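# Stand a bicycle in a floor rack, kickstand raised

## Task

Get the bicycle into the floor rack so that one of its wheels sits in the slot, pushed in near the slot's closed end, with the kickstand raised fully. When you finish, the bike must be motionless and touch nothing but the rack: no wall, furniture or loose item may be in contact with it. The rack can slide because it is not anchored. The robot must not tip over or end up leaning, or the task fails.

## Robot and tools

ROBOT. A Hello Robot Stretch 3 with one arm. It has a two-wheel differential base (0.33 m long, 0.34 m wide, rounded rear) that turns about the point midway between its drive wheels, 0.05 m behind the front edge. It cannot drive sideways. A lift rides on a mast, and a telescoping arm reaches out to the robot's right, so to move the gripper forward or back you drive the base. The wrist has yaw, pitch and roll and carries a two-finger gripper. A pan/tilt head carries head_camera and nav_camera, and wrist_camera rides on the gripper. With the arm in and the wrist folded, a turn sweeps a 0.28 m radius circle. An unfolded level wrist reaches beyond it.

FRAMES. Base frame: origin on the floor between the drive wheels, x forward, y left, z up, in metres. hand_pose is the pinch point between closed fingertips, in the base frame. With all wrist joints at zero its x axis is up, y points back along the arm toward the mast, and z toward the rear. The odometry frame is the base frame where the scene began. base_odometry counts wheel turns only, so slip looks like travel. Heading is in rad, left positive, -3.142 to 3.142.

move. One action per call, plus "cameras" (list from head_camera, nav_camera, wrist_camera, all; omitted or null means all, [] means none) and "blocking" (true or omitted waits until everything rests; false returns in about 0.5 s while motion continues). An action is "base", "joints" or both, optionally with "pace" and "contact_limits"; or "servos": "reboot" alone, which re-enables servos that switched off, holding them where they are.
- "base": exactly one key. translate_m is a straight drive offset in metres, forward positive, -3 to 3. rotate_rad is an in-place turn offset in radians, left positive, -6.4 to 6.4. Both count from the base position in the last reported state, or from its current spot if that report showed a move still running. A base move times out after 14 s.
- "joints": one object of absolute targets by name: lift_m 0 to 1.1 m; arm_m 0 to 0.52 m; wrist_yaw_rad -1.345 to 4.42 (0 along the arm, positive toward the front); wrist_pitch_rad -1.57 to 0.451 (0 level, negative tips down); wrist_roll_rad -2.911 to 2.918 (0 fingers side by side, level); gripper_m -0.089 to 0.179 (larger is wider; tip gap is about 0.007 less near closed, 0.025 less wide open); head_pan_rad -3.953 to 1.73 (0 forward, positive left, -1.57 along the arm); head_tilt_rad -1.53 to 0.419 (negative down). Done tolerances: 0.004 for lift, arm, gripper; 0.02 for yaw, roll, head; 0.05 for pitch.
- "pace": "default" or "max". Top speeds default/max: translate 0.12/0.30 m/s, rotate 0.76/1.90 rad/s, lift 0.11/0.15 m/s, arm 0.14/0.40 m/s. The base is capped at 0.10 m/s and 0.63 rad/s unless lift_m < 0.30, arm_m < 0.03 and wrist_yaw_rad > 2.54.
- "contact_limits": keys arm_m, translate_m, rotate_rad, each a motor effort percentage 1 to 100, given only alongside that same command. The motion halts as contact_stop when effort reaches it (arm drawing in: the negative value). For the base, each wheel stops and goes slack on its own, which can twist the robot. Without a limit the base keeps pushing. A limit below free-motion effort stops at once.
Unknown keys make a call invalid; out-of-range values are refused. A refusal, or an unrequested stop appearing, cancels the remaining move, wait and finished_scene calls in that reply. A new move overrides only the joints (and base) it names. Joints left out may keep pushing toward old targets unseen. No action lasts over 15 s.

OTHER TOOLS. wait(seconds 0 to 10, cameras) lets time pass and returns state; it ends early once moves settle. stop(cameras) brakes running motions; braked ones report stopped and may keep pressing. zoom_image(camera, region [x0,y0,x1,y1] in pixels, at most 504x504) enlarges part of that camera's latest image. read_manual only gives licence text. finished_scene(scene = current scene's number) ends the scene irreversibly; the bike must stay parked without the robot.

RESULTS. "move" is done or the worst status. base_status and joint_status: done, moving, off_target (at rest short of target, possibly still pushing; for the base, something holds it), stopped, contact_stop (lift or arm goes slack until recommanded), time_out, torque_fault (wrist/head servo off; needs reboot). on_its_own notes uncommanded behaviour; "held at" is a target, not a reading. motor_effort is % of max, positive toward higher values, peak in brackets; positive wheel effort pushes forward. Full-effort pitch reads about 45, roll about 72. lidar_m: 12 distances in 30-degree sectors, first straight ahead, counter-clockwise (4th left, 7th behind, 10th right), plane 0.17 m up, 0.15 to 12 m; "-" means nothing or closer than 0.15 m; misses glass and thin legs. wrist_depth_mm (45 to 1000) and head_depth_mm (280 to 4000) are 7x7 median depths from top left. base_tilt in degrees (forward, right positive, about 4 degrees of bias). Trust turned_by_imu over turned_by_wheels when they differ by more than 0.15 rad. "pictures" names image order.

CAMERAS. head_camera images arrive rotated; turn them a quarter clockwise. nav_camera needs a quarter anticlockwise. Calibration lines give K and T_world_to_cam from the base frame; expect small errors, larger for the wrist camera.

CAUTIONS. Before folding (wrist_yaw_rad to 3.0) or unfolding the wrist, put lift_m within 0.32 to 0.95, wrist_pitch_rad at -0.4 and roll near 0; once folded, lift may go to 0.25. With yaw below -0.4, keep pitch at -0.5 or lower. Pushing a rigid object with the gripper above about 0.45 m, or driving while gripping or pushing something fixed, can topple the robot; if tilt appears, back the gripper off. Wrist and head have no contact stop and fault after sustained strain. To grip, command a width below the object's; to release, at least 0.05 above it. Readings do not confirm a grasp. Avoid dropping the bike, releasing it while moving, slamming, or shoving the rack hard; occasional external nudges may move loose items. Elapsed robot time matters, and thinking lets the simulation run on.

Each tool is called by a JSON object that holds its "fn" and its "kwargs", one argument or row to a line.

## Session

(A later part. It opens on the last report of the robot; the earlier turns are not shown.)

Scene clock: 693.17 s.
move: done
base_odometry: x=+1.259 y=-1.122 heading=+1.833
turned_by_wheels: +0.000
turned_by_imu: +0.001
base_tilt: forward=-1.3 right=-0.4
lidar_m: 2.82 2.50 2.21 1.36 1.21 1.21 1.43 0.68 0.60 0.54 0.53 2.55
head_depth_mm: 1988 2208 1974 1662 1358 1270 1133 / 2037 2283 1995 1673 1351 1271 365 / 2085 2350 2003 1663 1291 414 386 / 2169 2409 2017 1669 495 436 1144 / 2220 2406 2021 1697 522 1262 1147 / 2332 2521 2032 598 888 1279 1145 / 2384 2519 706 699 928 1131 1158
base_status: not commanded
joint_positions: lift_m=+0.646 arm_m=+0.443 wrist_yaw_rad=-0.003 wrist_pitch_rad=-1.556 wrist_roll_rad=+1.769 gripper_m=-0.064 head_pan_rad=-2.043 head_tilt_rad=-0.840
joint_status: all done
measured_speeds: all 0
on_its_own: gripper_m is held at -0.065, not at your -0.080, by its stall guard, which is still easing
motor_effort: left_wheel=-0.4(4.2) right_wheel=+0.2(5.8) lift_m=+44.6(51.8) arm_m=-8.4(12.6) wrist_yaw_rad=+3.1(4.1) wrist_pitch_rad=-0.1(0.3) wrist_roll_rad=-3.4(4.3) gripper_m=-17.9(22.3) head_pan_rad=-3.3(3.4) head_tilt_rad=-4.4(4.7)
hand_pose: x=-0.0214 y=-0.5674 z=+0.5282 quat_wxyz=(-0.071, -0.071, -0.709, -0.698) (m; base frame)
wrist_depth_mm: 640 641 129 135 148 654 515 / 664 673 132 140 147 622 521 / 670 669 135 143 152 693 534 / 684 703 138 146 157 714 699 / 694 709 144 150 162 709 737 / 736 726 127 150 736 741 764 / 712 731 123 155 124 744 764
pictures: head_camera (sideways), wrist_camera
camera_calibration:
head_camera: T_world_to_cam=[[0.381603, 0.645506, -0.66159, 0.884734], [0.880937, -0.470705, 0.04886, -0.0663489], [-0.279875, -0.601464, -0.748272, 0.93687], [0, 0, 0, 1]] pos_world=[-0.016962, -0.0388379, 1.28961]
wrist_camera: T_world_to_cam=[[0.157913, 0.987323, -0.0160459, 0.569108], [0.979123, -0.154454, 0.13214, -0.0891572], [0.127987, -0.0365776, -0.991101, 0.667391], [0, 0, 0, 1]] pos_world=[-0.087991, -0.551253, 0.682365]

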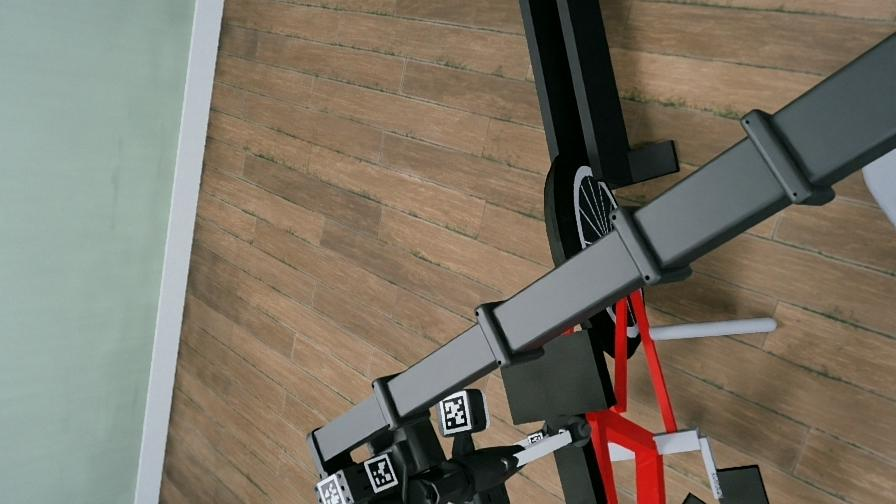

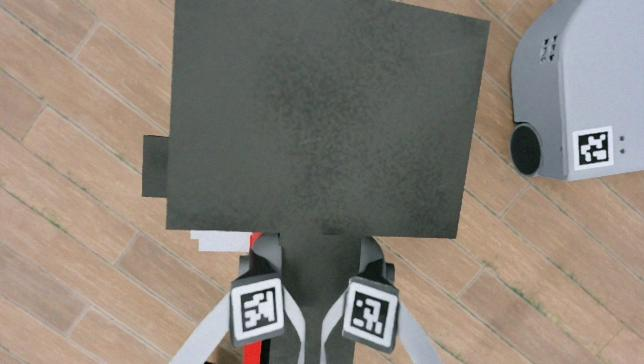

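{"fn": "move", "kwargs": {
  "joints": {"arm_m":0.41},
  "cameras": []
}}

{"fn": "move", "kwargs": {
  "joints": {"gripper_m":0.11},
  "cameras": []
}}

{"fn": "move", "kwargs": {
  "joints": {"lift_m":0.75},
  "cameras": []
}}

{"fn": "move", "kwargs": {
  "joints": {"arm_m":0.0,"wrist_roll_rad":0},
  "pace": "max",
  "cameras": ["head_camera"]
}}

{"fn": "move", "kwargs": {
  "joints": {"lift_m":0.5,"wrist_pitch_rad":-0.25,"gripper_m":0.1},
  "cameras": ["head_camera","wrist_camera"]
}}

Scene clock: 714.90 s.
move: done
base_odometry: x=+1.259 y=-1.122 heading=+1.834
turned_by_wheels: +0.001
turned_by_imu: +0.002
base_tilt: forward=-1.3 right=-0.4
lidar_m: 2.83 2.50 2.20 1.36 1.21 1.21 1.43 0.66 0.57 0.54 0.53 2.54
head_depth_mm: 1974 2223 1966 1681 1357 1263 1128 / 2048 2302 1987 1682 1354 1274 365 / 2100 2317 1998 1681 1284 413 386 / 2191 2406 2009 1688 1051 440 1137 / 2212 2434 2019 1678 503 1264 1144 / 2308 2531 2033 626 871 1269 1152 / 2402 2526 2056 652 860 1131 1156
base_status: not commanded
joint_positions: lift_m=+0.646 arm_m=+0.410 wrist_yaw_rad=-0.004 wrist_pitch_rad=-1.520 wrist_roll_rad=+1.769 gripper_m=-0.064 head_pan_rad=-2.043 head_tilt_rad=-0.840
joint_status: all done
measured_speeds: all 0
on_its_own: gripper_m is held at -0.065, not at your -0.080, by its stall guard, which is not easing now; right_wheel is at rest, and its effort (-24.2) is outside its rest range (-21 to +21)
motor_effort: left_wheel=+13.8(13.8) right_wheel=-24.2(24.5) lift_m=+39.8(40.3) arm_m=-15.5(21.4) wrist_yaw_rad=+3.5(4.9) wrist_pitch_rad=-6.4(7.0) wrist_roll_rad=-3.0(3.4) gripper_m=-18.8(19.1) head_pan_rad=-3.1(3.7) head_tilt_rad=-4.2(4.7)
hand_pose: x=-0.0215 y=-0.5437 z=+0.5275 quat_wxyz=(-0.073, -0.070, -0.721, -0.685) (m; base frame)
wrist_depth_mm: 672 661 132 139 152 660 491 / 697 671 136 143 150 638 506 / 698 690 140 147 157 687 518 / 719 706 141 151 161 691 697 / 734 725 148 154 168 700 703 / 754 754 127 155 743 719 718 / 769 755 122 165 752 753 728
pictures: none
No camera images: "cameras" was empty.

Scene clock: 717.17 s.
move: done
base_odometry: x=+1.259 y=-1.122 heading=+1.834
turned_by_wheels: +0.000
turned_by_imu: +0.000
base_tilt: forward=-1.3 right=-0.4
lidar_m: 2.82 2.50 2.21 1.36 1.21 1.21 1.44 0.66 0.56 0.54 0.54 2.54
head_depth_mm: 1987 2213 1974 1671 1364 1263 1132 / 2021 2291 1989 1664 1353 1267 365 / 2097 2317 2017 1684 1273 413 386 / 2162 2401 1996 1687 1046 441 1141 / 2223 2447 2033 1713 506 1266 1153 / 2294 2529 2058 601 875 1288 1152 / 2373 2555 2048 651 858 1119 1152
base_status: not commanded
joint_positions: lift_m=+0.646 arm_m=+0.410 wrist_yaw_rad=-0.008 wrist_pitch_rad=-1.487 wrist_roll_rad=+1.775 gripper_m=+0.110 head_pan_rad=-2.043 head_tilt_rad=-0.840
joint_status: all done
measured_speeds: all 0
on_its_own: wrist_pitch_rad is at rest, and its effort (-12.7) is outside its rest range (-8 to +12)
motor_effort: left_wheel=+12.8(15.2) right_wheel=-21.4(26.1) lift_m=+20.0(41.6) arm_m=-11.2(16.5) wrist_yaw_rad=+6.2(8.1) wrist_pitch_rad=-12.7(13.0) wrist_roll_rad=-5.0(5.4) gripper_m=+5.4(85.8) head_pan_rad=-3.0(4.0) head_tilt_rad=-4.0(5.0)
hand_pose: x=-0.0215 y=-0.5521 z=+0.5273 quat_wxyz=(-0.078, -0.072, -0.732, -0.673) (m; base frame)
wrist_depth_mm: 678 683 132 137 148 641 479 / 697 703 136 141 148 598 492 / 706 698 139 145 154 602 512 / 734 739 141 149 158 679 672 / 725 737 147 153 161 700 684 / 786 121 751 160 149 736 721 / 772 124 764 165 129 721 705
pictures: none
No camera images: "cameras" was empty.

Scene clock: 718.93 s.
move: done
base_odometry: x=+1.259 y=-1.122 heading=+1.833
turned_by_wheels: -0.001
turned_by_imu: -0.001
base_tilt: forward=-1.3 right=-0.4
lidar_m: 2.82 2.50 2.21 1.36 1.20 1.21 1.43 0.66 0.56 0.54 0.54 2.55
head_depth_mm: 1991 2222 1967 1669 1358 1271 285 / 2046 2305 1970 1667 1348 301 286 / 2114 2302 1986 1678 1110 314 1120 / 2148 2396 1997 1693 359 1256 1143 / 2247 2406 2029 422 1048 1258 1148 / 2303 2503 509 1602 873 1290 1151 / 2371 2532 570 655 924 1122 1156
base_status: not commanded
joint_positions: lift_m=+0.750 arm_m=+0.410 wrist_yaw_rad=-0.002 wrist_pitch_rad=-1.546 wrist_roll_rad=+1.765 gripper_m=+0.110 head_pan_rad=-2.043 head_tilt_rad=-0.840
joint_status: all done
measured_speeds: all 0
motor_effort: left_wheel=+1.6(13.2) right_wheel=-1.0(21.4) lift_m=+33.3(38.1) arm_m=-6.3(11.7) wrist_yaw_rad=+1.9(7.1) wrist_pitch_rad=-1.8(12.7) wrist_roll_rad=-1.7(5.4) gripper_m=-0.3(5.7) head_pan_rad=-3.3(3.6) head_tilt_rad=-3.7(5.0)
hand_pose: x=-0.0215 y=-0.5368 z=+0.6320 quat_wxyz=(-0.070, -0.069, -0.712, -0.695) (m; base frame)
wrist_depth_mm: 773 764 768 764 750 767 625 / 780 788 775 255 765 644 633 / 788 780 247 255 795 651 626 / 801 805 561 260 800 806 811 / 850 831 844 269 833 826 841 / 853 121 828 279 145 859 853 / 856 871 712 844 872 118 872
pictures: none
No camera images: "cameras" was empty.

Scene clock: 721.23 s.
move: done
base_odometry: x=+1.259 y=-1.122 heading=+1.833
turned_by_wheels: +0.000
turned_by_imu: +0.000
base_tilt: forward=-1.3 right=-0.5
lidar_m: 2.82 2.50 2.21 1.36 1.21 1.21 1.44 0.66 0.56 0.54 0.54 2.55
head_depth_mm: 1978 2213 1974 1667 1360 1269 286 / 2044 2299 1966 1679 1341 301 286 / 2113 2330 1992 1689 1181 307 343 / 2156 2385 2003 1685 1147 302 330 / 2260 2420 2017 1674 1070 319 320 / 2312 2524 2030 1712 873 1295 1140 / 2370 2569 2039 1737 1474 1121 1156
base_status: not commanded
joint_positions: lift_m=+0.750 arm_m=+0.000 wrist_yaw_rad=+0.001 wrist_pitch_rad=-1.552 wrist_roll_rad=+0.002 gripper_m=+0.110 head_pan_rad=-2.043 head_tilt_rad=-0.840
joint_status: all done
measured_speeds: all 0
motor_effort: left_wheel=+1.7(2.5) right_wheel=-1.1(1.3) lift_m=+31.6(33.6) arm_m=-13.6(22.6) wrist_yaw_rad=-0.2(2.6) wrist_pitch_rad=-0.6(1.9) wrist_roll_rad=-0.9(2.6) gripper_m=+0.5(1.2) head_pan_rad=-3.3(3.8) head_tilt_rad=-4.1(5.0)
hand_pose: x=-0.0216 y=-0.1257 z=+0.6321 quat_wxyz=(+0.504, +0.495, -0.505, -0.496) (m; base frame)
wrist_depth_mm: 740 753 773 742 758 777 705 / 750 789 788 784 771 789 788 / 794 799 793 803 790 823 808 / 795 822 825 649 658 812 830 / 811 820 832 647 664 850 845 / 842 121 840 671 148 854 859 / 843 827 884 857 863 118 877
pictures: head_camera (sideways)
camera_calibration:
head_camera: T_world_to_cam=[[0.381605, 0.645505, -0.66159, 0.884734], [0.880935, -0.470707, 0.04886, -0.0663489], [-0.279876, -0.601463, -0.748272, 0.93687], [0, 0, 0, 1]] pos_world=[-0.0169621, -0.0388378, 1.28961]

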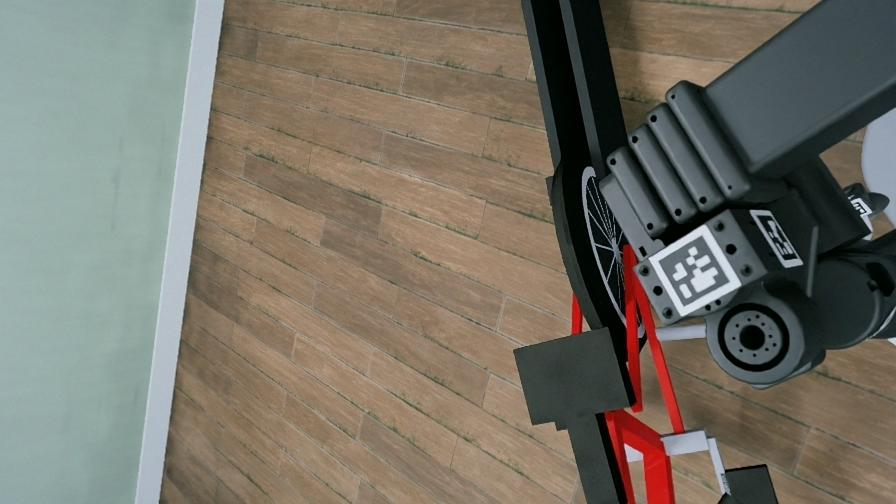

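Scene clock: 724.33 s.
move: done
base_odometry: x=+1.259 y=-1.122 heading=+1.833
turned_by_wheels: +0.000
turned_by_imu: +0.000
base_tilt: forward=-1.3 right=-0.5
lidar_m: 2.81 2.50 2.21 1.36 1.20 1.21 1.43 0.66 0.56 0.54 0.54 2.55
head_depth_mm: 1977 2224 1973 1659 1357 1267 1133 / 2060 2272 1999 1672 1351 1271 1138 / 2095 2331 2002 1695 1281 1280 499 / 2175 2375 2015 1693 1173 1280 508 / 2237 2452 2001 1701 1072 1245 593 / 2293 2528 2025 1700 872 1269 1150 / 2397 2528 2035 1727 1470 1121 1149
base_status: not commanded
joint_positions: lift_m=+0.500 arm_m=+0.000 wrist_yaw_rad=+0.001 wrist_pitch_rad=-0.272 wrist_roll_rad=+0.002 gripper_m=+0.100 head_pan_rad=-2.043 head_tilt_rad=-0.840
joint_status: all done
measured_speeds: all 0
motor_effort: left_wheel=+1.2(2.2) right_wheel=-1.1(1.3) lift_m=+19.4(29.8) arm_m=-11.3(15.1) wrist_yaw_rad=+0.1(2.3) wrist_pitch_rad=+4.0(5.7) wrist_roll_rad=-0.8(1.4) gripper_m=+0.5(46.9) head_pan_rad=-3.1(3.8) head_tilt_rad=-4.1(5.0)
hand_pose: x=-0.0213 y=-0.3853 z=+0.5466 quat_wxyz=(+0.700, +0.096, -0.701, -0.096) (m; base frame)
wrist_depth_mm: - - - - - - - / - - - - - - - / 368 - - - - - - / 374 369 316 296 302 - - / 447 481 364 256 253 - - / 492 122 945 411 145 - - / - 122 524 746 371 356 834
pictures: head_camera (sideways), wrist_camera
camera_calibration:
head_camera: T_world_to_cam=[[0.381605, 0.645505, -0.66159, 0.884734], [0.880935, -0.470707, 0.04886, -0.0663489], [-0.279876, -0.601463, -0.748272, 0.93687], [0, 0, 0, 1]] pos_world=[-0.0169621, -0.0388378, 1.28961]
wrist_camera: T_world_to_cam=[[-0.999126, -0.0137926, 0.0394539, -0.0510552], [-0.0416996, 0.392828, -0.918666, 0.699942], [-0.00282779, -0.919509, -0.393059, 0.022441], [0, 0, 0, 1]] pos_world=[-0.0217598, -0.255026, 0.653848]

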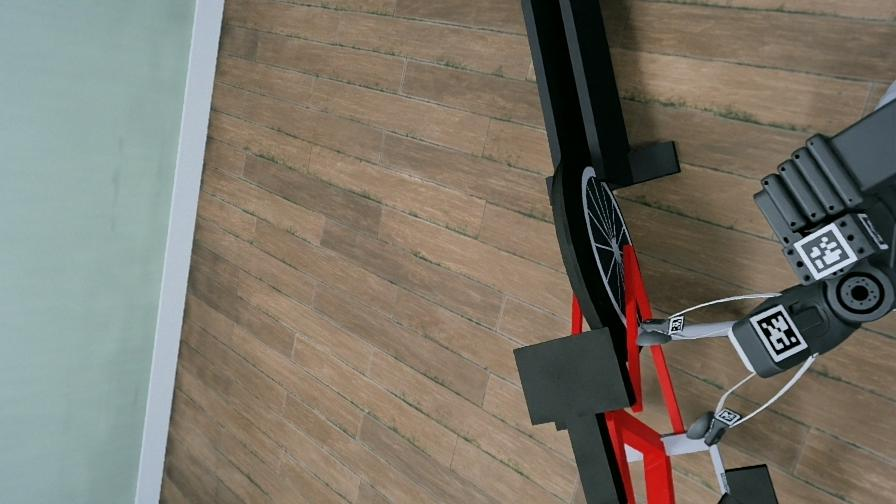

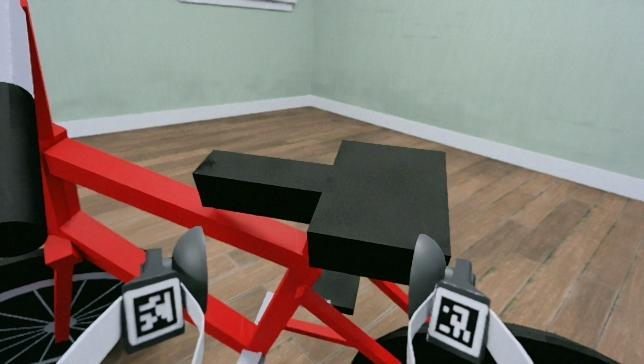

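{"fn": "move", "kwargs": {
  "joints": {"lift_m":0.4,"wrist_pitch_rad":0.0,"gripper_m":0.15},
  "cameras": ["wrist_camera"]
}}

Scene clock: 728.77 s.
move: done
base_odometry: x=+1.259 y=-1.122 heading=+1.833
turned_by_wheels: +0.000
turned_by_imu: +0.000
base_tilt: forward=-1.3 right=-0.5
lidar_m: 2.82 2.50 2.21 1.36 1.20 1.21 1.43 0.66 0.56 0.54 0.54 2.55
head_depth_mm: 1989 2210 1980 1657 1356 1272 1134 / 2050 2294 1987 1667 1344 1272 1135 / 2103 2312 1979 1671 1275 1280 584 / 2178 2392 1999 1679 1173 1280 600 / 2226 2430 2038 1700 1077 1248 656 / 2306 2493 2038 1706 873 1290 1151 / 2401 2566 2055 1708 1479 1111 1163
base_status: not commanded
joint_positions: lift_m=+0.400 arm_m=+0.000 wrist_yaw_rad=+0.001 wrist_pitch_rad=-0.023 wrist_roll_rad=+0.002 gripper_m=+0.150 head_pan_rad=-2.043 head_tilt_rad=-0.840
joint_status: all done
measured_speeds: all 0
motor_effort: left_wheel=+2.0(2.3) right_wheel=-1.1(1.3) lift_m=+18.7(22.3) arm_m=-6.2(8.4) wrist_yaw_rad=-1.5(2.3) wrist_pitch_rad=+4.2(5.5) wrist_roll_rad=-1.1(1.3) gripper_m=-0.1(80.7) head_pan_rad=-3.3(3.6) head_tilt_rad=-4.0(4.9)
hand_pose: x=-0.0212 y=-0.4006 z=+0.5086 quat_wxyz=(+0.706, +0.009, -0.708, -0.008) (m; base frame)
wrist_depth_mm: - - - - - - - / - - - - - - - / - - - - - - - / 348 - 298 279 276 - - / 398 334 326 231 216 - - / 394 - - 326 383 141 - / 111 429 934 371 898 117 -
pictures: wrist_camera
camera_calibration:
wrist_camera: T_world_to_cam=[[-0.999134, -0.0038847, 0.0414229, -0.0467345], [-0.0415252, 0.154642, -0.987098, 0.61042], [-0.00257113, -0.987963, -0.154669, -0.155211], [0, 0, 0, 1]] pos_world=[-0.0217453, -0.247921, 0.580473]

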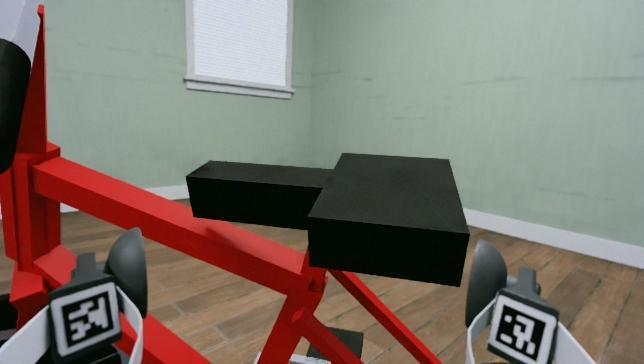

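{"fn": "move", "kwargs": {
  "joints": {"lift_m":0.6,"wrist_pitch_rad":-0.25,"wrist_roll_rad":0},
  "cameras": []
}}

{"fn": "move", "kwargs": {
  "base": {"rotate_rad":-0.15},
  "cameras": ["head_camera","wrist_camera"]
}}

Scene clock: 762.20 s.
move: done
base_odometry: x=+1.259 y=-1.122 heading=+1.833
turned_by_wheels: +0.000
turned_by_imu: +0.000
base_tilt: forward=-1.4 right=-0.5
lidar_m: 2.82 2.50 2.22 1.36 1.20 1.21 1.44 0.66 0.56 0.54 0.54 2.55
head_depth_mm: 1987 2216 1972 1673 1361 1263 1135 / 2047 2284 1987 1664 1349 1264 412 / 2117 2299 2025 1682 1283 1285 416 / 2176 2406 2010 1686 1178 1282 422 / 2241 2417 2003 1705 1053 1168 508 / 2294 2509 2036 1706 874 1249 1135 / 2403 2548 2049 1706 1475 1099 1160
base_status: not commanded
joint_positions: lift_m=+0.600 arm_m=+0.000 wrist_yaw_rad=+0.001 wrist_pitch_rad=-0.265 wrist_roll_rad=+0.002 gripper_m=+0.150 head_pan_rad=-2.043 head_tilt_rad=-0.840
joint_status: all done
measured_speeds: all 0
motor_effort: left_wheel=+1.6(2.5) right_wheel=-1.1(1.3) lift_m=+32.9(39.7) arm_m=+0.0(3.1) wrist_yaw_rad=-1.1(2.6) wrist_pitch_rad=+2.9(4.0) wrist_roll_rad=-1.0(1.9) gripper_m=-0.1(1.1) head_pan_rad=-2.6(3.5) head_tilt_rad=-4.4(4.8)
hand_pose: x=-0.0213 y=-0.3860 z=+0.6484 quat_wxyz=(+0.700, +0.094, -0.701, -0.093) (m; base frame)
wrist_depth_mm: - - - - - - - / - - - - - - - / 318 - - - - - - / 276 - - - - - - / 243 - - - - - - / 219 143 368 337 340 141 - / 111 522 875 297 293 117 984
pictures: none
No camera images: "cameras" was empty.

Scene clock: 763.37 s.
move: done
base_odometry: x=+1.259 y=-1.122 heading=+1.684
turned_by_wheels: -0.150
turned_by_imu: -0.147
base_tilt: forward=-1.3 right=-0.5
lidar_m: 2.79 2.52 2.50 1.49 1.21 1.21 1.32 0.72 0.57 0.54 0.54 0.80
head_depth_mm: 2008 2225 1975 1672 1386 1273 1130 / 2028 2284 1975 1683 1374 1267 412 / 2048 2307 1989 1673 1362 1281 415 / 2087 2317 2019 1680 1295 1277 423 / 2136 2360 2027 1691 1266 1219 509 / 2145 2404 2032 1697 1063 1128 1134 / 2200 2416 2054 1702 867 1083 1153
base_status: done
joint_positions: lift_m=+0.600 arm_m=+0.000 wrist_yaw_rad=+0.001 wrist_pitch_rad=-0.265 wrist_roll_rad=+0.002 gripper_m=+0.150 head_pan_rad=-2.043 head_tilt_rad=-0.840
joint_status: not commanded
measured_speeds: all 0
motor_effort: left_wheel=+4.2(8.3) right_wheel=-4.8(8.2) lift_m=+33.9(34.2) arm_m=+0.8(1.7) wrist_yaw_rad=-0.1(2.3) wrist_pitch_rad=+2.6(3.1) wrist_roll_rad=-1.1(1.3) gripper_m=+0.2(0.9) head_pan_rad=-2.8(3.5) head_tilt_rad=-4.5(5.0)
hand_pose: x=-0.0213 y=-0.3860 z=+0.6484 quat_wxyz=(+0.700, +0.094, -0.701, -0.093) (m; base frame)
wrist_depth_mm: - - - - - - - / - - - - - - - / - - - - - - - / - - - - - - - / - - - - - - - / 359 333 335 335 - 141 - / - 512 302 302 935 117 998
pictures: head_camera (sideways), wrist_camera
camera_calibration:
head_camera: T_world_to_cam=[[0.381605, 0.645505, -0.66159, 0.884734], [0.880935, -0.470707, 0.04886, -0.0663489], [-0.279876, -0.601464, -0.748272, 0.93687], [0, 0, 0, 1]] pos_world=[-0.0169621, -0.0388378, 1.28961]
wrist_camera: T_world_to_cam=[[-0.999126, -0.0135096, 0.039547, -0.0550282], [-0.0416956, 0.386094, -0.921516, 0.792938], [-0.00281956, -0.92236, -0.38632, 0.0563546], [0, 0, 0, 1]] pos_world=[-0.0217592, -0.254913, 0.754652]

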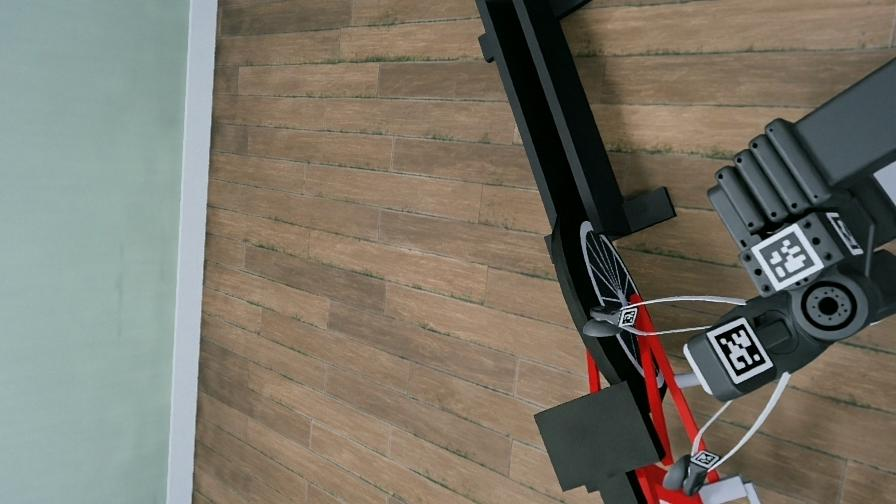

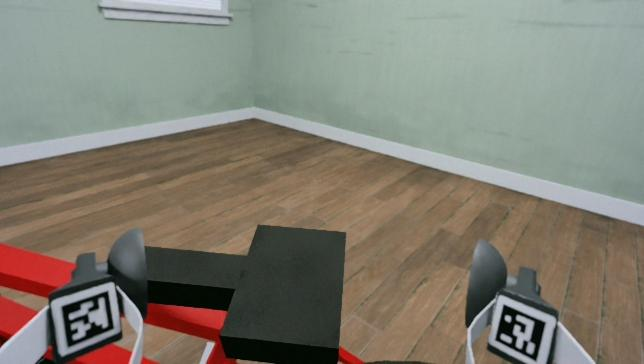

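{"fn": "move", "kwargs": {
  "joints": {"wrist_pitch_rad":0.28,"wrist_roll_rad":1.57,"gripper_m":0.1,"lift_m":0.38},
  "cameras": []
}}

{"fn": "move", "kwargs": {
  "joints": {"lift_m":0.31},
  "cameras": ["head_camera","wrist_camera"]
}}

Scene clock: 773.23 s.
move: done
base_odometry: x=+1.259 y=-1.122 heading=+1.684
turned_by_wheels: +0.000
turned_by_imu: +0.000
base_tilt: forward=-1.3 right=-0.5
lidar_m: 2.79 2.52 2.49 1.49 1.22 1.21 1.32 0.72 0.57 0.54 0.54 0.80
head_depth_mm: 1988 2239 1975 1666 1387 1260 1132 / 2019 2279 1987 1666 1366 1276 1131 / 2068 2300 2000 1682 1364 1276 601 / 2076 2326 1990 1692 1295 1279 631 / 2107 2349 2031 1697 1265 1267 675 / 2163 2382 2034 1705 1061 1225 1148 / 2190 2432 2047 1721 865 1103 1161
base_status: not commanded
joint_positions: lift_m=+0.380 arm_m=+0.000 wrist_yaw_rad=+0.001 wrist_pitch_rad=+0.255 wrist_roll_rad=+1.568 gripper_m=+0.100 head_pan_rad=-2.043 head_tilt_rad=-0.840
joint_status: all done
measured_speeds: all 0
motor_effort: left_wheel=+3.4(4.6) right_wheel=-4.8(5.1) lift_m=+19.0(31.8) arm_m=+7.0(8.0) wrist_yaw_rad=-1.0(2.1) wrist_pitch_rad=+4.5(6.5) wrist_roll_rad=+0.4(2.1) gripper_m=+0.3(80.1) head_pan_rad=-2.4(3.9) head_tilt_rad=-4.4(4.9)
hand_pose: x=-0.0211 y=-0.3991 z=+0.5599 quat_wxyz=(+0.002, +0.000, -0.992, +0.127) (m; base frame)
wrist_depth_mm: - - - - - - - / - - - - - - - / - - - - - - - / - - - - 297 - 833 / - - - - 210 - 767 / - 122 - - 146 338 247 / - 119 - - 223 120 289
pictures: none
No camera images: "cameras" was empty.

Scene clock: 774.70 s.
move: done
base_odometry: x=+1.259 y=-1.122 heading=+1.684
turned_by_wheels: +0.000
turned_by_imu: +0.000
base_tilt: forward=-1.4 right=-0.4
lidar_m: 2.79 2.52 2.50 1.49 1.22 1.20 1.33 0.72 0.57 0.54 0.54 0.80
head_depth_mm: 1983 2235 1968 1658 1385 1263 1124 / 2031 2281 1990 1687 1368 1275 1131 / 2063 2311 2017 1682 1371 1280 1140 / 2077 2341 1999 1690 1298 1292 742 / 2127 2343 2010 1701 1279 1267 742 / 2150 2383 2036 1708 1069 1168 1150 / 2192 2432 2052 1703 865 1108 1153
base_status: not commanded
joint_positions: lift_m=+0.310 arm_m=+0.000 wrist_yaw_rad=+0.001 wrist_pitch_rad=+0.256 wrist_roll_rad=+1.568 gripper_m=+0.100 head_pan_rad=-2.043 head_tilt_rad=-0.840
joint_status: all done
measured_speeds: all 0
motor_effort: left_wheel=+3.9(4.4) right_wheel=-4.9(5.0) lift_m=+18.9(21.8) arm_m=+8.1(9.2) wrist_yaw_rad=-0.8(2.0) wrist_pitch_rad=+4.4(4.6) wrist_roll_rad=+0.3(0.8) gripper_m=+0.1(1.1) head_pan_rad=-3.4(3.5) head_tilt_rad=-4.1(5.0)
hand_pose: x=-0.0211 y=-0.3990 z=+0.4901 quat_wxyz=(+0.002, +0.000, -0.992, +0.127) (m; base frame)
wrist_depth_mm: - - - - - - 240 / - - - - - - 247 / - - - - - - 258 / - - - 253 - - 266 / - - - 224 - - 287 / - 122 - 233 145 262 418 / - 119 - 296 299 120 371
pictures: head_camera (sideways), wrist_camera
camera_calibration:
head_camera: T_world_to_cam=[[0.381605, 0.645505, -0.66159, 0.884734], [0.880935, -0.470707, 0.04886, -0.0663489], [-0.279876, -0.601463, -0.748272, 0.93687], [0, 0, 0, 1]] pos_world=[-0.0169621, -0.0388378, 1.28961]
wrist_camera: T_world_to_cam=[[-0.0464464, -0.254236, -0.966026, 0.368074], [0.990182, 0.11592, -0.0781152, 0.152672], [0.131841, -0.96017, 0.246355, -0.339162], [0, 0, 0, 1]] pos_world=[-0.0893619, -0.249773, 0.451049]

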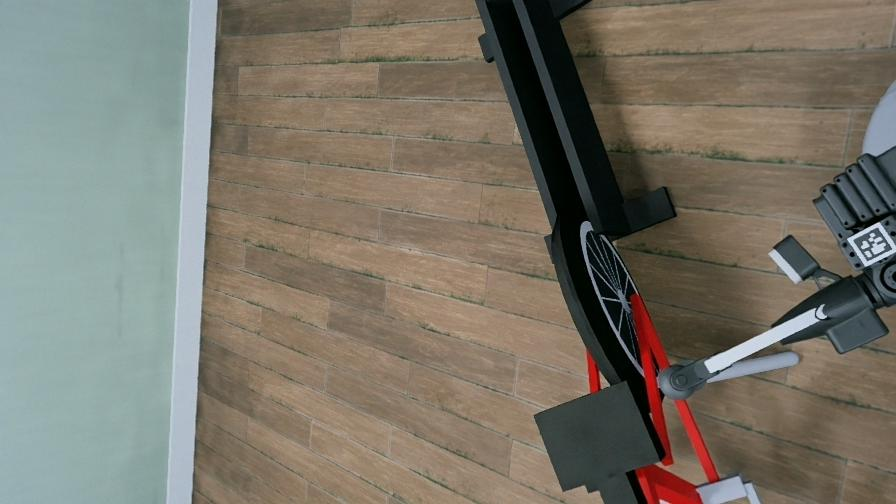

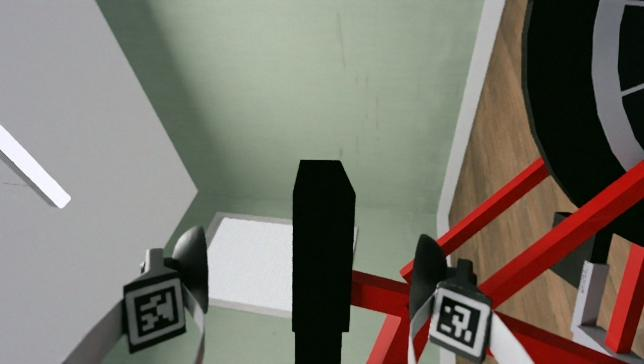

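{"fn": "move", "kwargs": {
  "base": {"translate_m":-0.035},
  "joints": {"gripper_m":0.075},
  "cameras": ["wrist_camera"]
}}

{"fn": "move", "kwargs": {
  "joints": {"arm_m":0.05,"lift_m":0.323},
  "cameras": ["head_camera","wrist_camera"]
}}

Scene clock: 783.13 s.
move: done
base_odometry: x=+1.263 y=-1.157 heading=+1.684
turned_by_wheels: +0.000
turned_by_imu: +0.000
base_tilt: forward=-1.3 right=-0.5
lidar_m: 2.83 2.55 2.52 1.46 1.19 1.18 1.29 0.71 0.59 0.54 0.55 0.82
head_depth_mm: 1956 2214 1987 1665 1389 1273 1129 / 1987 2250 1979 1663 1370 1270 1132 / 2017 2288 2011 1685 1358 1271 1136 / 2079 2310 2026 1690 1317 1283 742 / 2120 2357 2015 1690 1470 1265 740 / 2129 2341 2023 1717 1465 1134 1152 / 2146 2413 2043 1696 854 1230 1151
base_status: done
joint_positions: lift_m=+0.310 arm_m=+0.000 wrist_yaw_rad=+0.001 wrist_pitch_rad=+0.256 wrist_roll_rad=+1.568 gripper_m=+0.075 head_pan_rad=-2.043 head_tilt_rad=-0.840
joint_status: all done
measured_speeds: all 0
motor_effort: left_wheel=+0.0(3.9) right_wheel=-4.4(7.8) lift_m=+19.0(19.5) arm_m=+13.4(13.7) wrist_yaw_rad=-1.3(1.8) wrist_pitch_rad=+4.4(4.6) wrist_roll_rad=+0.5(0.9) gripper_m=-0.8(74.8) head_pan_rad=-2.1(3.7) head_tilt_rad=-4.2(4.9)
hand_pose: x=-0.0211 y=-0.3990 z=+0.4901 quat_wxyz=(+0.002, +0.000, -0.992, +0.127) (m; base frame)
wrist_depth_mm: - - - - - - 238 / - - - - - - 245 / - - - - - - 251 / - - - - - - 263 / - - - 246 - - 270 / - - 144 230 144 - 359 / - 116 - 237 125 261 421
pictures: wrist_camera
camera_calibration:
wrist_camera: T_world_to_cam=[[-0.0464463, -0.254236, -0.966026, 0.36807], [0.990182, 0.11592, -0.0781152, 0.152672], [0.131842, -0.96017, 0.246355, -0.339161], [0, 0, 0, 1]] pos_world=[-0.0893618, -0.249773, 0.451045]

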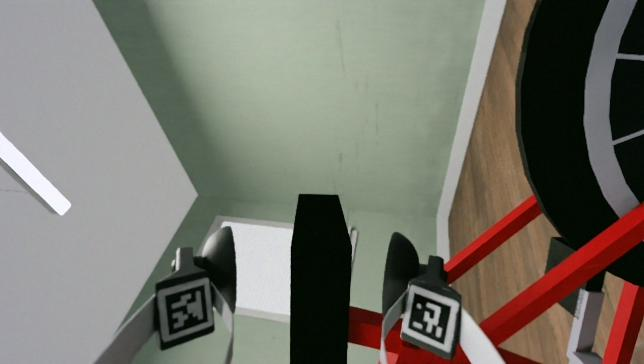

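Scene clock: 784.60 s.
move: done
base_odometry: x=+1.263 y=-1.157 heading=+1.684
turned_by_wheels: +0.000
turned_by_imu: +0.000
base_tilt: forward=-1.3 right=-0.4
lidar_m: 2.81 2.54 2.52 1.46 1.19 1.18 1.30 0.71 0.59 0.54 0.55 0.82
head_depth_mm: 1975 2208 1986 1669 1396 1270 1131 / 2008 2269 1988 1674 1368 1274 1142 / 2045 2298 2001 1688 1348 1276 966 / 2063 2334 2007 1697 1310 1279 682 / 2072 2336 2017 1704 1457 1262 743 / 2128 2367 2042 1704 1469 1143 1153 / 2164 2400 2057 1706 855 1237 1159
base_status: not commanded
joint_positions: lift_m=+0.323 arm_m=+0.050 wrist_yaw_rad=+0.001 wrist_pitch_rad=+0.256 wrist_roll_rad=+1.568 gripper_m=+0.075 head_pan_rad=-2.043 head_tilt_rad=-0.840
joint_status: all done
measured_speeds: all 0
motor_effort: left_wheel=+0.3(1.2) right_wheel=-4.6(4.9) lift_m=+34.1(37.6) arm_m=+16.1(24.0) wrist_yaw_rad=-0.4(2.1) wrist_pitch_rad=+4.4(4.7) wrist_roll_rad=+0.6(0.8) gripper_m=-0.9(1.1) head_pan_rad=-3.2(3.7) head_tilt_rad=-5.2(5.2)
hand_pose: x=-0.0211 y=-0.4490 z=+0.5031 quat_wxyz=(+0.002, +0.000, -0.992, +0.127) (m; base frame)
wrist_depth_mm: - - - - - - 197 / - - - - - - 201 / - - - - - - 209 / - - - - - - 218 / - - - 232 - - 238 / - - 143 177 144 - 406 / - 116 - 178 125 - 204
pictures: head_camera (sideways), wrist_camera
camera_calibration:
head_camera: T_world_to_cam=[[0.381605, 0.645505, -0.66159, 0.884734], [0.880935, -0.470707, 0.04886, -0.0663489], [-0.279876, -0.601464, -0.748272, 0.93687], [0, 0, 0, 1]] pos_world=[-0.0169621, -0.0388378, 1.28961]
wrist_camera: T_world_to_cam=[[-0.0464046, -0.254351, -0.965998, 0.367883], [0.990184, 0.115921, -0.0780889, 0.159473], [0.131842, -0.96014, 0.246475, -0.390429], [0, 0, 0, 1]] pos_world=[-0.0893618, -0.299781, 0.464058]

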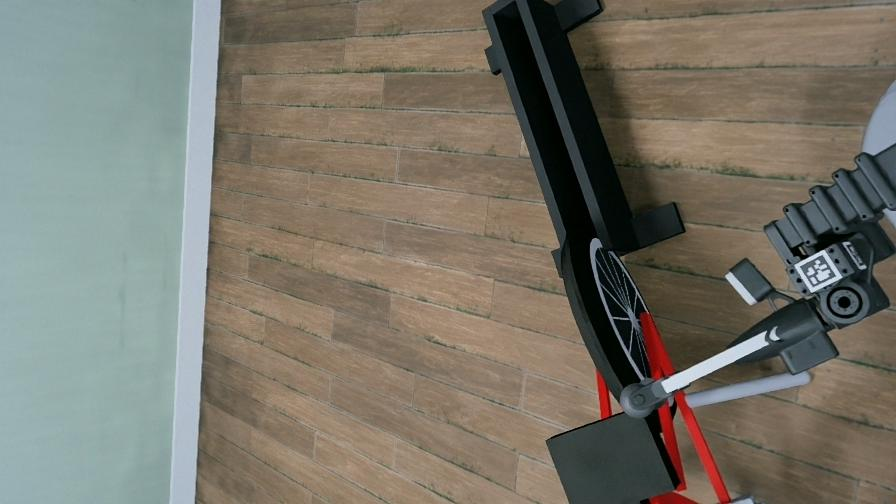

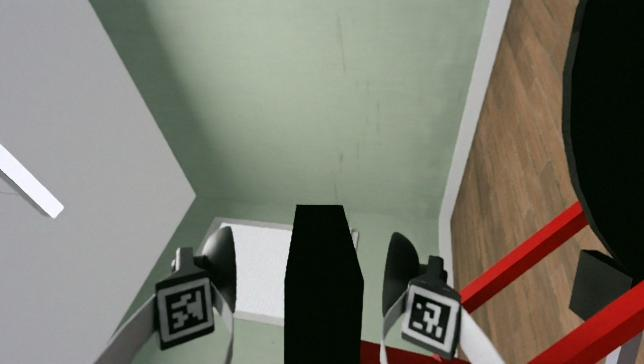

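{"fn": "move", "kwargs": {
  "base": {"translate_m":0.014},
  "cameras": []
}}

{"fn": "move", "kwargs": {
  "joints": {"arm_m":0.1,"lift_m":0.336},
  "cameras": ["head_camera","wrist_camera"]
}}

Scene clock: 789.37 s.
move: done
base_odometry: x=+1.261 y=-1.143 heading=+1.684
turned_by_wheels: +0.000
turned_by_imu: +0.000
base_tilt: forward=-1.3 right=-0.4
lidar_m: 2.81 2.53 2.52 1.48 1.20 1.19 1.31 0.72 0.56 0.54 0.55 0.81
head_depth_mm: 1987 2218 1985 1674 1380 1265 1128 / 2016 2251 1986 1676 1362 1270 1134 / 2019 2305 2004 1689 1354 1274 964 / 2068 2343 2014 1700 1295 1284 683 / 2099 2352 2042 1703 1261 1260 745 / 2130 2372 2013 1697 1471 1145 1153 / 2177 2419 2045 1721 856 1228 1152
base_status: done
joint_positions: lift_m=+0.323 arm_m=+0.050 wrist_yaw_rad=+0.001 wrist_pitch_rad=+0.256 wrist_roll_rad=+1.568 gripper_m=+0.075 head_pan_rad=-2.043 head_tilt_rad=-0.840
joint_status: not commanded
measured_speeds: all 0
motor_effort: left_wheel=+3.0(7.3) right_wheel=+0.6(3.2) lift_m=+31.7(33.5) arm_m=+10.8(13.0) wrist_yaw_rad=-1.2(2.1) wrist_pitch_rad=+4.4(4.6) wrist_roll_rad=+0.5(0.8) gripper_m=-0.5(1.0) head_pan_rad=-2.3(3.5) head_tilt_rad=-4.5(4.9)
hand_pose: x=-0.0211 y=-0.4490 z=+0.5031 quat_wxyz=(+0.002, +0.000, -0.992, +0.127) (m; base frame)
wrist_depth_mm: - - - - - - 196 / - - - - - - 205 / - - - - - - 212 / - - - - - - 225 / - - - 194 - - 282 / - - 142 173 144 - 208 / - 116 - 181 125 213 207
pictures: none
No camera images: "cameras" was empty.

Scene clock: 790.83 s.
move: done
base_odometry: x=+1.261 y=-1.143 heading=+1.684
turned_by_wheels: +0.000
turned_by_imu: +0.000
base_tilt: forward=-1.4 right=-0.5
lidar_m: 2.81 2.53 2.51 1.47 1.20 1.19 1.31 0.72 0.57 0.54 0.55 0.81
head_depth_mm: 1980 2226 1969 1671 1391 1267 1135 / 2007 2273 1980 1672 1373 1279 1133 / 2047 2306 1996 1688 1358 1273 660 / 2087 2314 2005 1684 1286 1273 713 / 2085 2350 2024 1699 1266 1244 1094 / 2134 2377 2036 1709 1469 1124 1148 / 2178 2405 2060 1698 859 1224 1154
base_status: not commanded
joint_positions: lift_m=+0.336 arm_m=+0.100 wrist_yaw_rad=+0.001 wrist_pitch_rad=+0.256 wrist_roll_rad=+1.568 gripper_m=+0.075 head_pan_rad=-2.043 head_tilt_rad=-0.840
joint_status: all done
measured_speeds: all 0
motor_effort: left_wheel=+3.4(4.2) right_wheel=+0.8(0.9) lift_m=+33.1(37.8) arm_m=+15.3(21.2) wrist_yaw_rad=-1.9(2.5) wrist_pitch_rad=+4.3(4.7) wrist_roll_rad=+0.4(0.8) gripper_m=+0.1(1.2) head_pan_rad=-2.5(3.4) head_tilt_rad=-4.0(5.1)
hand_pose: x=-0.0211 y=-0.4990 z=+0.5160 quat_wxyz=(+0.002, +0.000, -0.992, +0.127) (m; base frame)
wrist_depth_mm: - - - - - - 989 / - - - - - - - / - - - - - - 960 / - - - - - - 916 / - - - 184 - - 234 / - - 133 131 134 - 376 / - 116 - 121 121 254 795
pictures: head_camera (sideways), wrist_camera
camera_calibration:
head_camera: T_world_to_cam=[[0.381605, 0.645505, -0.66159, 0.884734], [0.880935, -0.470707, 0.04886, -0.0663489], [-0.279876, -0.601463, -0.748272, 0.93687], [0, 0, 0, 1]] pos_world=[-0.0169621, -0.0388378, 1.28961]
wrist_camera: T_world_to_cam=[[-0.0463972, -0.253925, -0.96611, 0.367887], [0.990184, 0.11596, -0.0780314, 0.166267], [0.131844, -0.960247, 0.246053, -0.441466], [0, 0, 0, 1]] pos_world=[-0.0893616, -0.349781, 0.477018]

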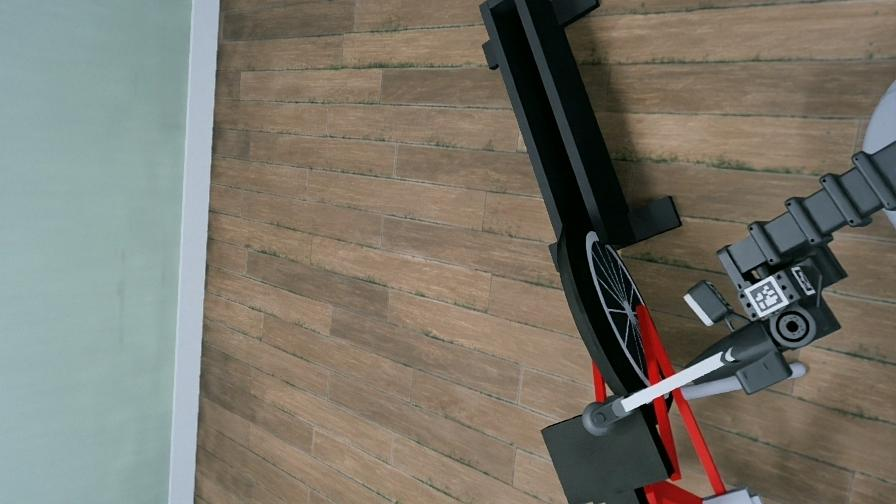

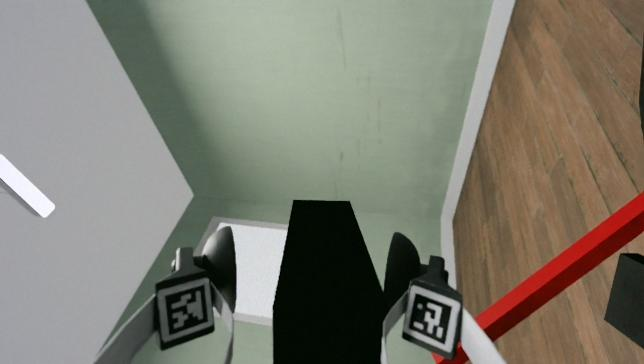

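{"fn": "move", "kwargs": {
  "joints": {"arm_m":0.145,"lift_m":0.344},
  "cameras": ["head_camera","wrist_camera"]
}}

Scene clock: 795.13 s.
move: done
base_odometry: x=+1.261 y=-1.143 heading=+1.684
turned_by_wheels: +0.000
turned_by_imu: +0.000
base_tilt: forward=-1.4 right=-0.5
lidar_m: 2.80 2.53 2.51 1.47 1.20 1.19 1.31 0.72 0.56 0.54 0.55 0.81
head_depth_mm: 1996 2215 1967 1652 1393 1267 1133 / 2019 2249 2006 1673 1370 1271 1130 / 2038 2305 1989 1686 1364 1285 659 / 2078 2309 1991 1688 1293 1254 1091 / 2127 2336 2034 1701 1263 790 1125 / 2128 2374 2036 1699 1473 1081 1150 / 2172 2409 2035 1714 855 1228 1154
base_status: not commanded
joint_positions: lift_m=+0.344 arm_m=+0.145 wrist_yaw_rad=+0.001 wrist_pitch_rad=+0.235 wrist_roll_rad=+1.569 gripper_m=+0.075 head_pan_rad=-2.043 head_tilt_rad=-0.840
joint_status: all done
measured_speeds: all 0
motor_effort: left_wheel=+3.6(4.2) right_wheel=+0.6(0.9) lift_m=+34.8(41.2) arm_m=+15.7(26.4) wrist_yaw_rad=-0.5(2.0) wrist_pitch_rad=+8.6(9.9) wrist_roll_rad=+0.1(0.7) gripper_m=-2.4(2.4) head_pan_rad=-3.2(3.8) head_tilt_rad=-4.5(4.9)
hand_pose: x=-0.0211 y=-0.5449 z=+0.5186 quat_wxyz=(+0.001, +0.000, -0.993, +0.117) (m; base frame)
wrist_depth_mm: - - - - - - 871 / - - - - - - 867 / - - - - - - 845 / - - - - - - 835 / - - - 172 - - 798 / - - 130 123 144 - 198 / - 116 100 96 123 199 692
pictures: head_camera (sideways), wrist_camera
camera_calibration:
head_camera: T_world_to_cam=[[0.381605, 0.645505, -0.66159, 0.884734], [0.880935, -0.470707, 0.04886, -0.0663489], [-0.279876, -0.601463, -0.748272, 0.93687], [0, 0, 0, 1]] pos_world=[-0.0169621, -0.0388378, 1.28961]
wrist_camera: T_world_to_cam=[[-0.0458744, -0.233377, -0.971304, 0.372666], [0.990209, 0.117706, -0.0750487, 0.17119], [0.131843, -0.965236, 0.225692, -0.478263], [0, 0, 0, 1]] pos_world=[-0.0893623, -0.394814, 0.48276]

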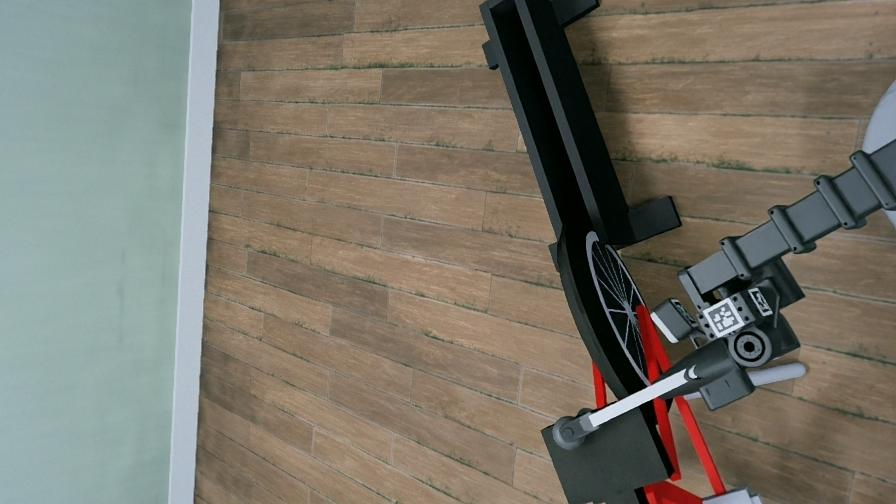

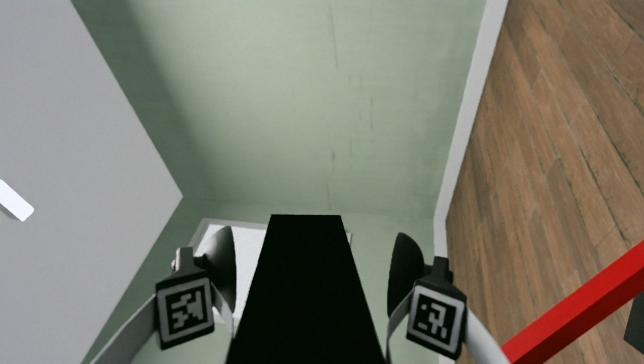

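{"fn": "move", "kwargs": {
  "joints": {"lift_m":0.352,"wrist_pitch_rad":0.27},
  "cameras": ["wrist_camera"]
}}

Scene clock: 799.03 s.
move: off_target
base_odometry: x=+1.261 y=-1.143 heading=+1.684
turned_by_wheels: +0.000
turned_by_imu: +0.000
base_tilt: forward=-1.3 right=-0.5
lidar_m: 2.80 2.53 2.51 1.48 1.20 1.19 1.31 0.72 0.57 0.54 0.55 0.81
head_depth_mm: 1972 2214 1984 1670 1389 1273 1133 / 2014 2268 1984 1677 1369 1272 1133 / 2049 2293 1985 1675 1360 1285 644 / 2072 2328 2009 1687 1299 1251 1106 / 2110 2336 2023 1698 1270 762 1129 / 2144 2355 2023 1698 1464 1060 1151 / 2179 2421 2036 1714 853 1227 1153
base_status: not commanded
joint_positions: lift_m=+0.352 arm_m=+0.145 wrist_yaw_rad=+0.001 wrist_pitch_rad=+0.203 wrist_roll_rad=+1.569 gripper_m=+0.075 head_pan_rad=-2.043 head_tilt_rad=-0.840
joint_status: wrist_pitch_rad off_target (ended at +0.203, target +0.270); the others done
measured_speeds: all 0
motor_effort: left_wheel=+4.0(4.1) right_wheel=+0.7(0.9) lift_m=+38.5(42.4) arm_m=+12.2(13.7) wrist_yaw_rad=-1.5(2.2) wrist_pitch_rad=+12.2(13.6) wrist_roll_rad=+0.2(0.4) gripper_m=-2.6(3.1) head_pan_rad=-2.6(3.5) head_tilt_rad=-4.3(4.6)
hand_pose: x=-0.0211 y=-0.5459 z=+0.5186 quat_wxyz=(+0.001, +0.000, -0.995, +0.101) (m; base frame)
wrist_depth_mm: - - - - - - 844 / - - - - - - 826 / - - - - - - 823 / - - - - - - 790 / - - - 184 - - 841 / - - 130 123 143 - 199 / - 116 100 96 124 200 708
pictures: wrist_camera
camera_calibration:
wrist_camera: T_world_to_cam=[[-0.0457186, -0.202726, -0.978168, 0.392684], [0.990215, 0.120043, -0.0711606, 0.170564], [0.131848, -0.97185, 0.195254, -0.467045], [0, 0, 0, 1]] pos_world=[-0.0893625, -0.394766, 0.487441]

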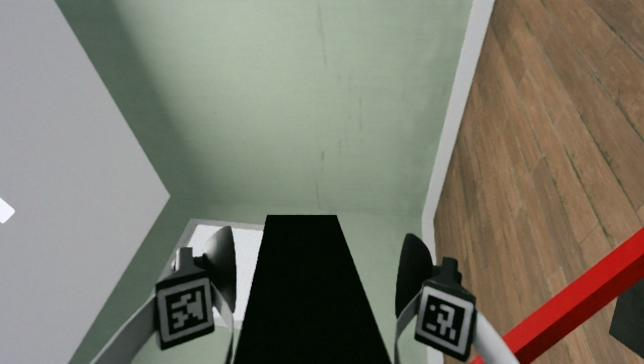

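{"fn": "move", "kwargs": {
  "joints": {"lift_m":0.338,"arm_m":0.112,"wrist_pitch_rad":0.27},
  "cameras": ["wrist_camera"]
}}

Scene clock: 812.40 s.
move: done
base_odometry: x=+1.261 y=-1.143 heading=+1.684
turned_by_wheels: +0.000
turned_by_imu: +0.000
base_tilt: forward=-1.3 right=-0.5
lidar_m: 2.81 2.53 2.52 1.47 1.20 1.19 1.31 0.72 0.56 0.54 0.55 0.81
head_depth_mm: 1994 2205 1965 1656 1393 1267 1127 / 2009 2299 1996 1672 1359 1274 1134 / 2040 2298 2000 1685 1363 1273 658 / 2093 2316 2021 1680 1291 1278 721 / 2116 2347 2002 1703 1263 796 1114 / 2122 2364 2047 1702 1469 1125 1153 / 2175 2411 2040 1699 853 1232 1154
base_status: not commanded
joint_positions: lift_m=+0.338 arm_m=+0.112 wrist_yaw_rad=+0.001 wrist_pitch_rad=+0.244 wrist_roll_rad=+1.569 gripper_m=+0.075 head_pan_rad=-2.043 head_tilt_rad=-0.840
joint_status: all done
measured_speeds: all 0
motor_effort: left_wheel=+4.0(4.1) right_wheel=+0.4(0.7) lift_m=+20.6(38.2) arm_m=-14.5(20.0) wrist_yaw_rad=-1.0(2.0) wrist_pitch_rad=+4.8(12.8) wrist_roll_rad=+0.4(0.4) gripper_m=-0.7(3.0) head_pan_rad=-3.2(3.6) head_tilt_rad=-4.3(4.7)
hand_pose: x=-0.0211 y=-0.5115 z=+0.5150 quat_wxyz=(+0.001, +0.000, -0.993, +0.121) (m; base frame)
wrist_depth_mm: - - - - - - 949 / - - - - - - 902 / - - - - - - 913 / - - - - - - 889 / - - - 180 - - 231 / - - 134 128 134 - 355 / - 116 109 108 121 232 787
pictures: wrist_camera
camera_calibration:
wrist_camera: T_world_to_cam=[[-0.0456575, -0.242476, -0.969082, 0.371133], [0.990217, 0.117056, -0.0759422, 0.167118], [0.131852, -0.96307, 0.23476, -0.448813], [0, 0, 0, 1]] pos_world=[-0.0893612, -0.36181, 0.477713]

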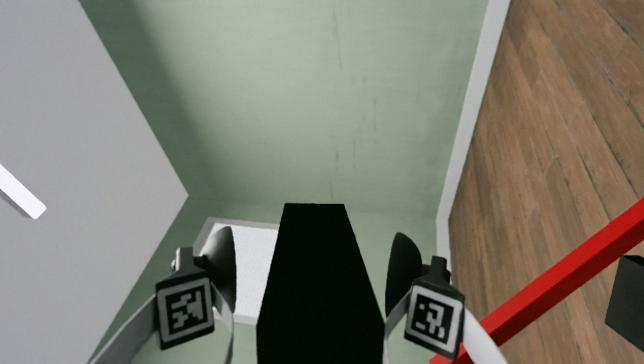

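{"fn": "move", "kwargs": {
  "joints": {"gripper_m":0.0},
  "cameras": ["wrist_camera"]
}}

Scene clock: 816.17 s.
move: done
base_odometry: x=+1.261 y=-1.143 heading=+1.684
turned_by_wheels: +0.000
turned_by_imu: +0.000
base_tilt: forward=-1.3 right=-0.5
lidar_m: 2.81 2.53 2.51 1.48 1.20 1.19 1.31 0.72 0.57 0.54 0.55 0.81
head_depth_mm: 1983 2220 1976 1671 1389 1274 1132 / 2022 2274 1983 1672 1372 1276 1131 / 2035 2317 1984 1690 1360 1271 659 / 2061 2332 2018 1673 1290 1286 721 / 2098 2337 2039 1706 1265 797 1108 / 2141 2388 2039 1711 1463 1125 1148 / 2196 2405 2030 1692 854 1223 1152
base_status: not commanded
joint_positions: lift_m=+0.338 arm_m=+0.112 wrist_yaw_rad=+0.001 wrist_pitch_rad=+0.232 wrist_roll_rad=+1.569 gripper_m=+0.001 head_pan_rad=-2.043 head_tilt_rad=-0.840
joint_status: all done
measured_speeds: all 0
motor_effort: left_wheel=+3.4(4.1) right_wheel=+0.4(0.7) lift_m=+26.2(26.5) arm_m=-14.6(15.3) wrist_yaw_rad=+0.0(2.8) wrist_pitch_rad=+7.0(8.1) wrist_roll_rad=+0.3(0.5) gripper_m=-24.7(96.1) head_pan_rad=-3.1(3.4) head_tilt_rad=-4.5(5.0)
hand_pose: x=-0.0211 y=-0.5120 z=+0.5119 quat_wxyz=(+0.001, +0.000, -0.993, +0.115) (m; base frame)
wrist_depth_mm: - - - - - - 909 / - - - - - - 915 / - - - - - - 910 / - - - - - - 872 / - - - 195 - - 230 / - - 128 128 144 - 348 / - 118 117 110 123 - 822
pictures: wrist_camera
camera_calibration:
wrist_camera: T_world_to_cam=[[-0.0456664, -0.230672, -0.971959, 0.375537], [0.990217, 0.117968, -0.0745212, 0.166675], [0.13185, -0.965854, 0.223028, -0.443936], [0, 0, 0, 1]] pos_world=[-0.0893616, -0.361814, 0.476438]

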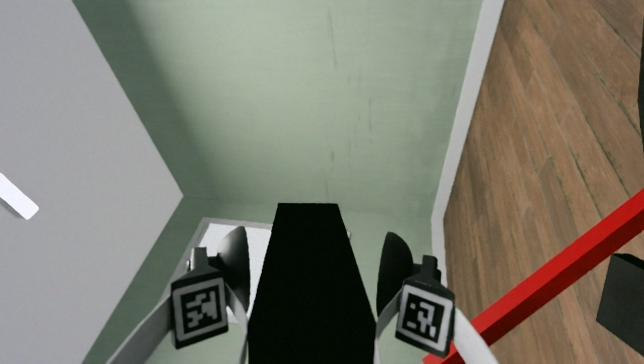

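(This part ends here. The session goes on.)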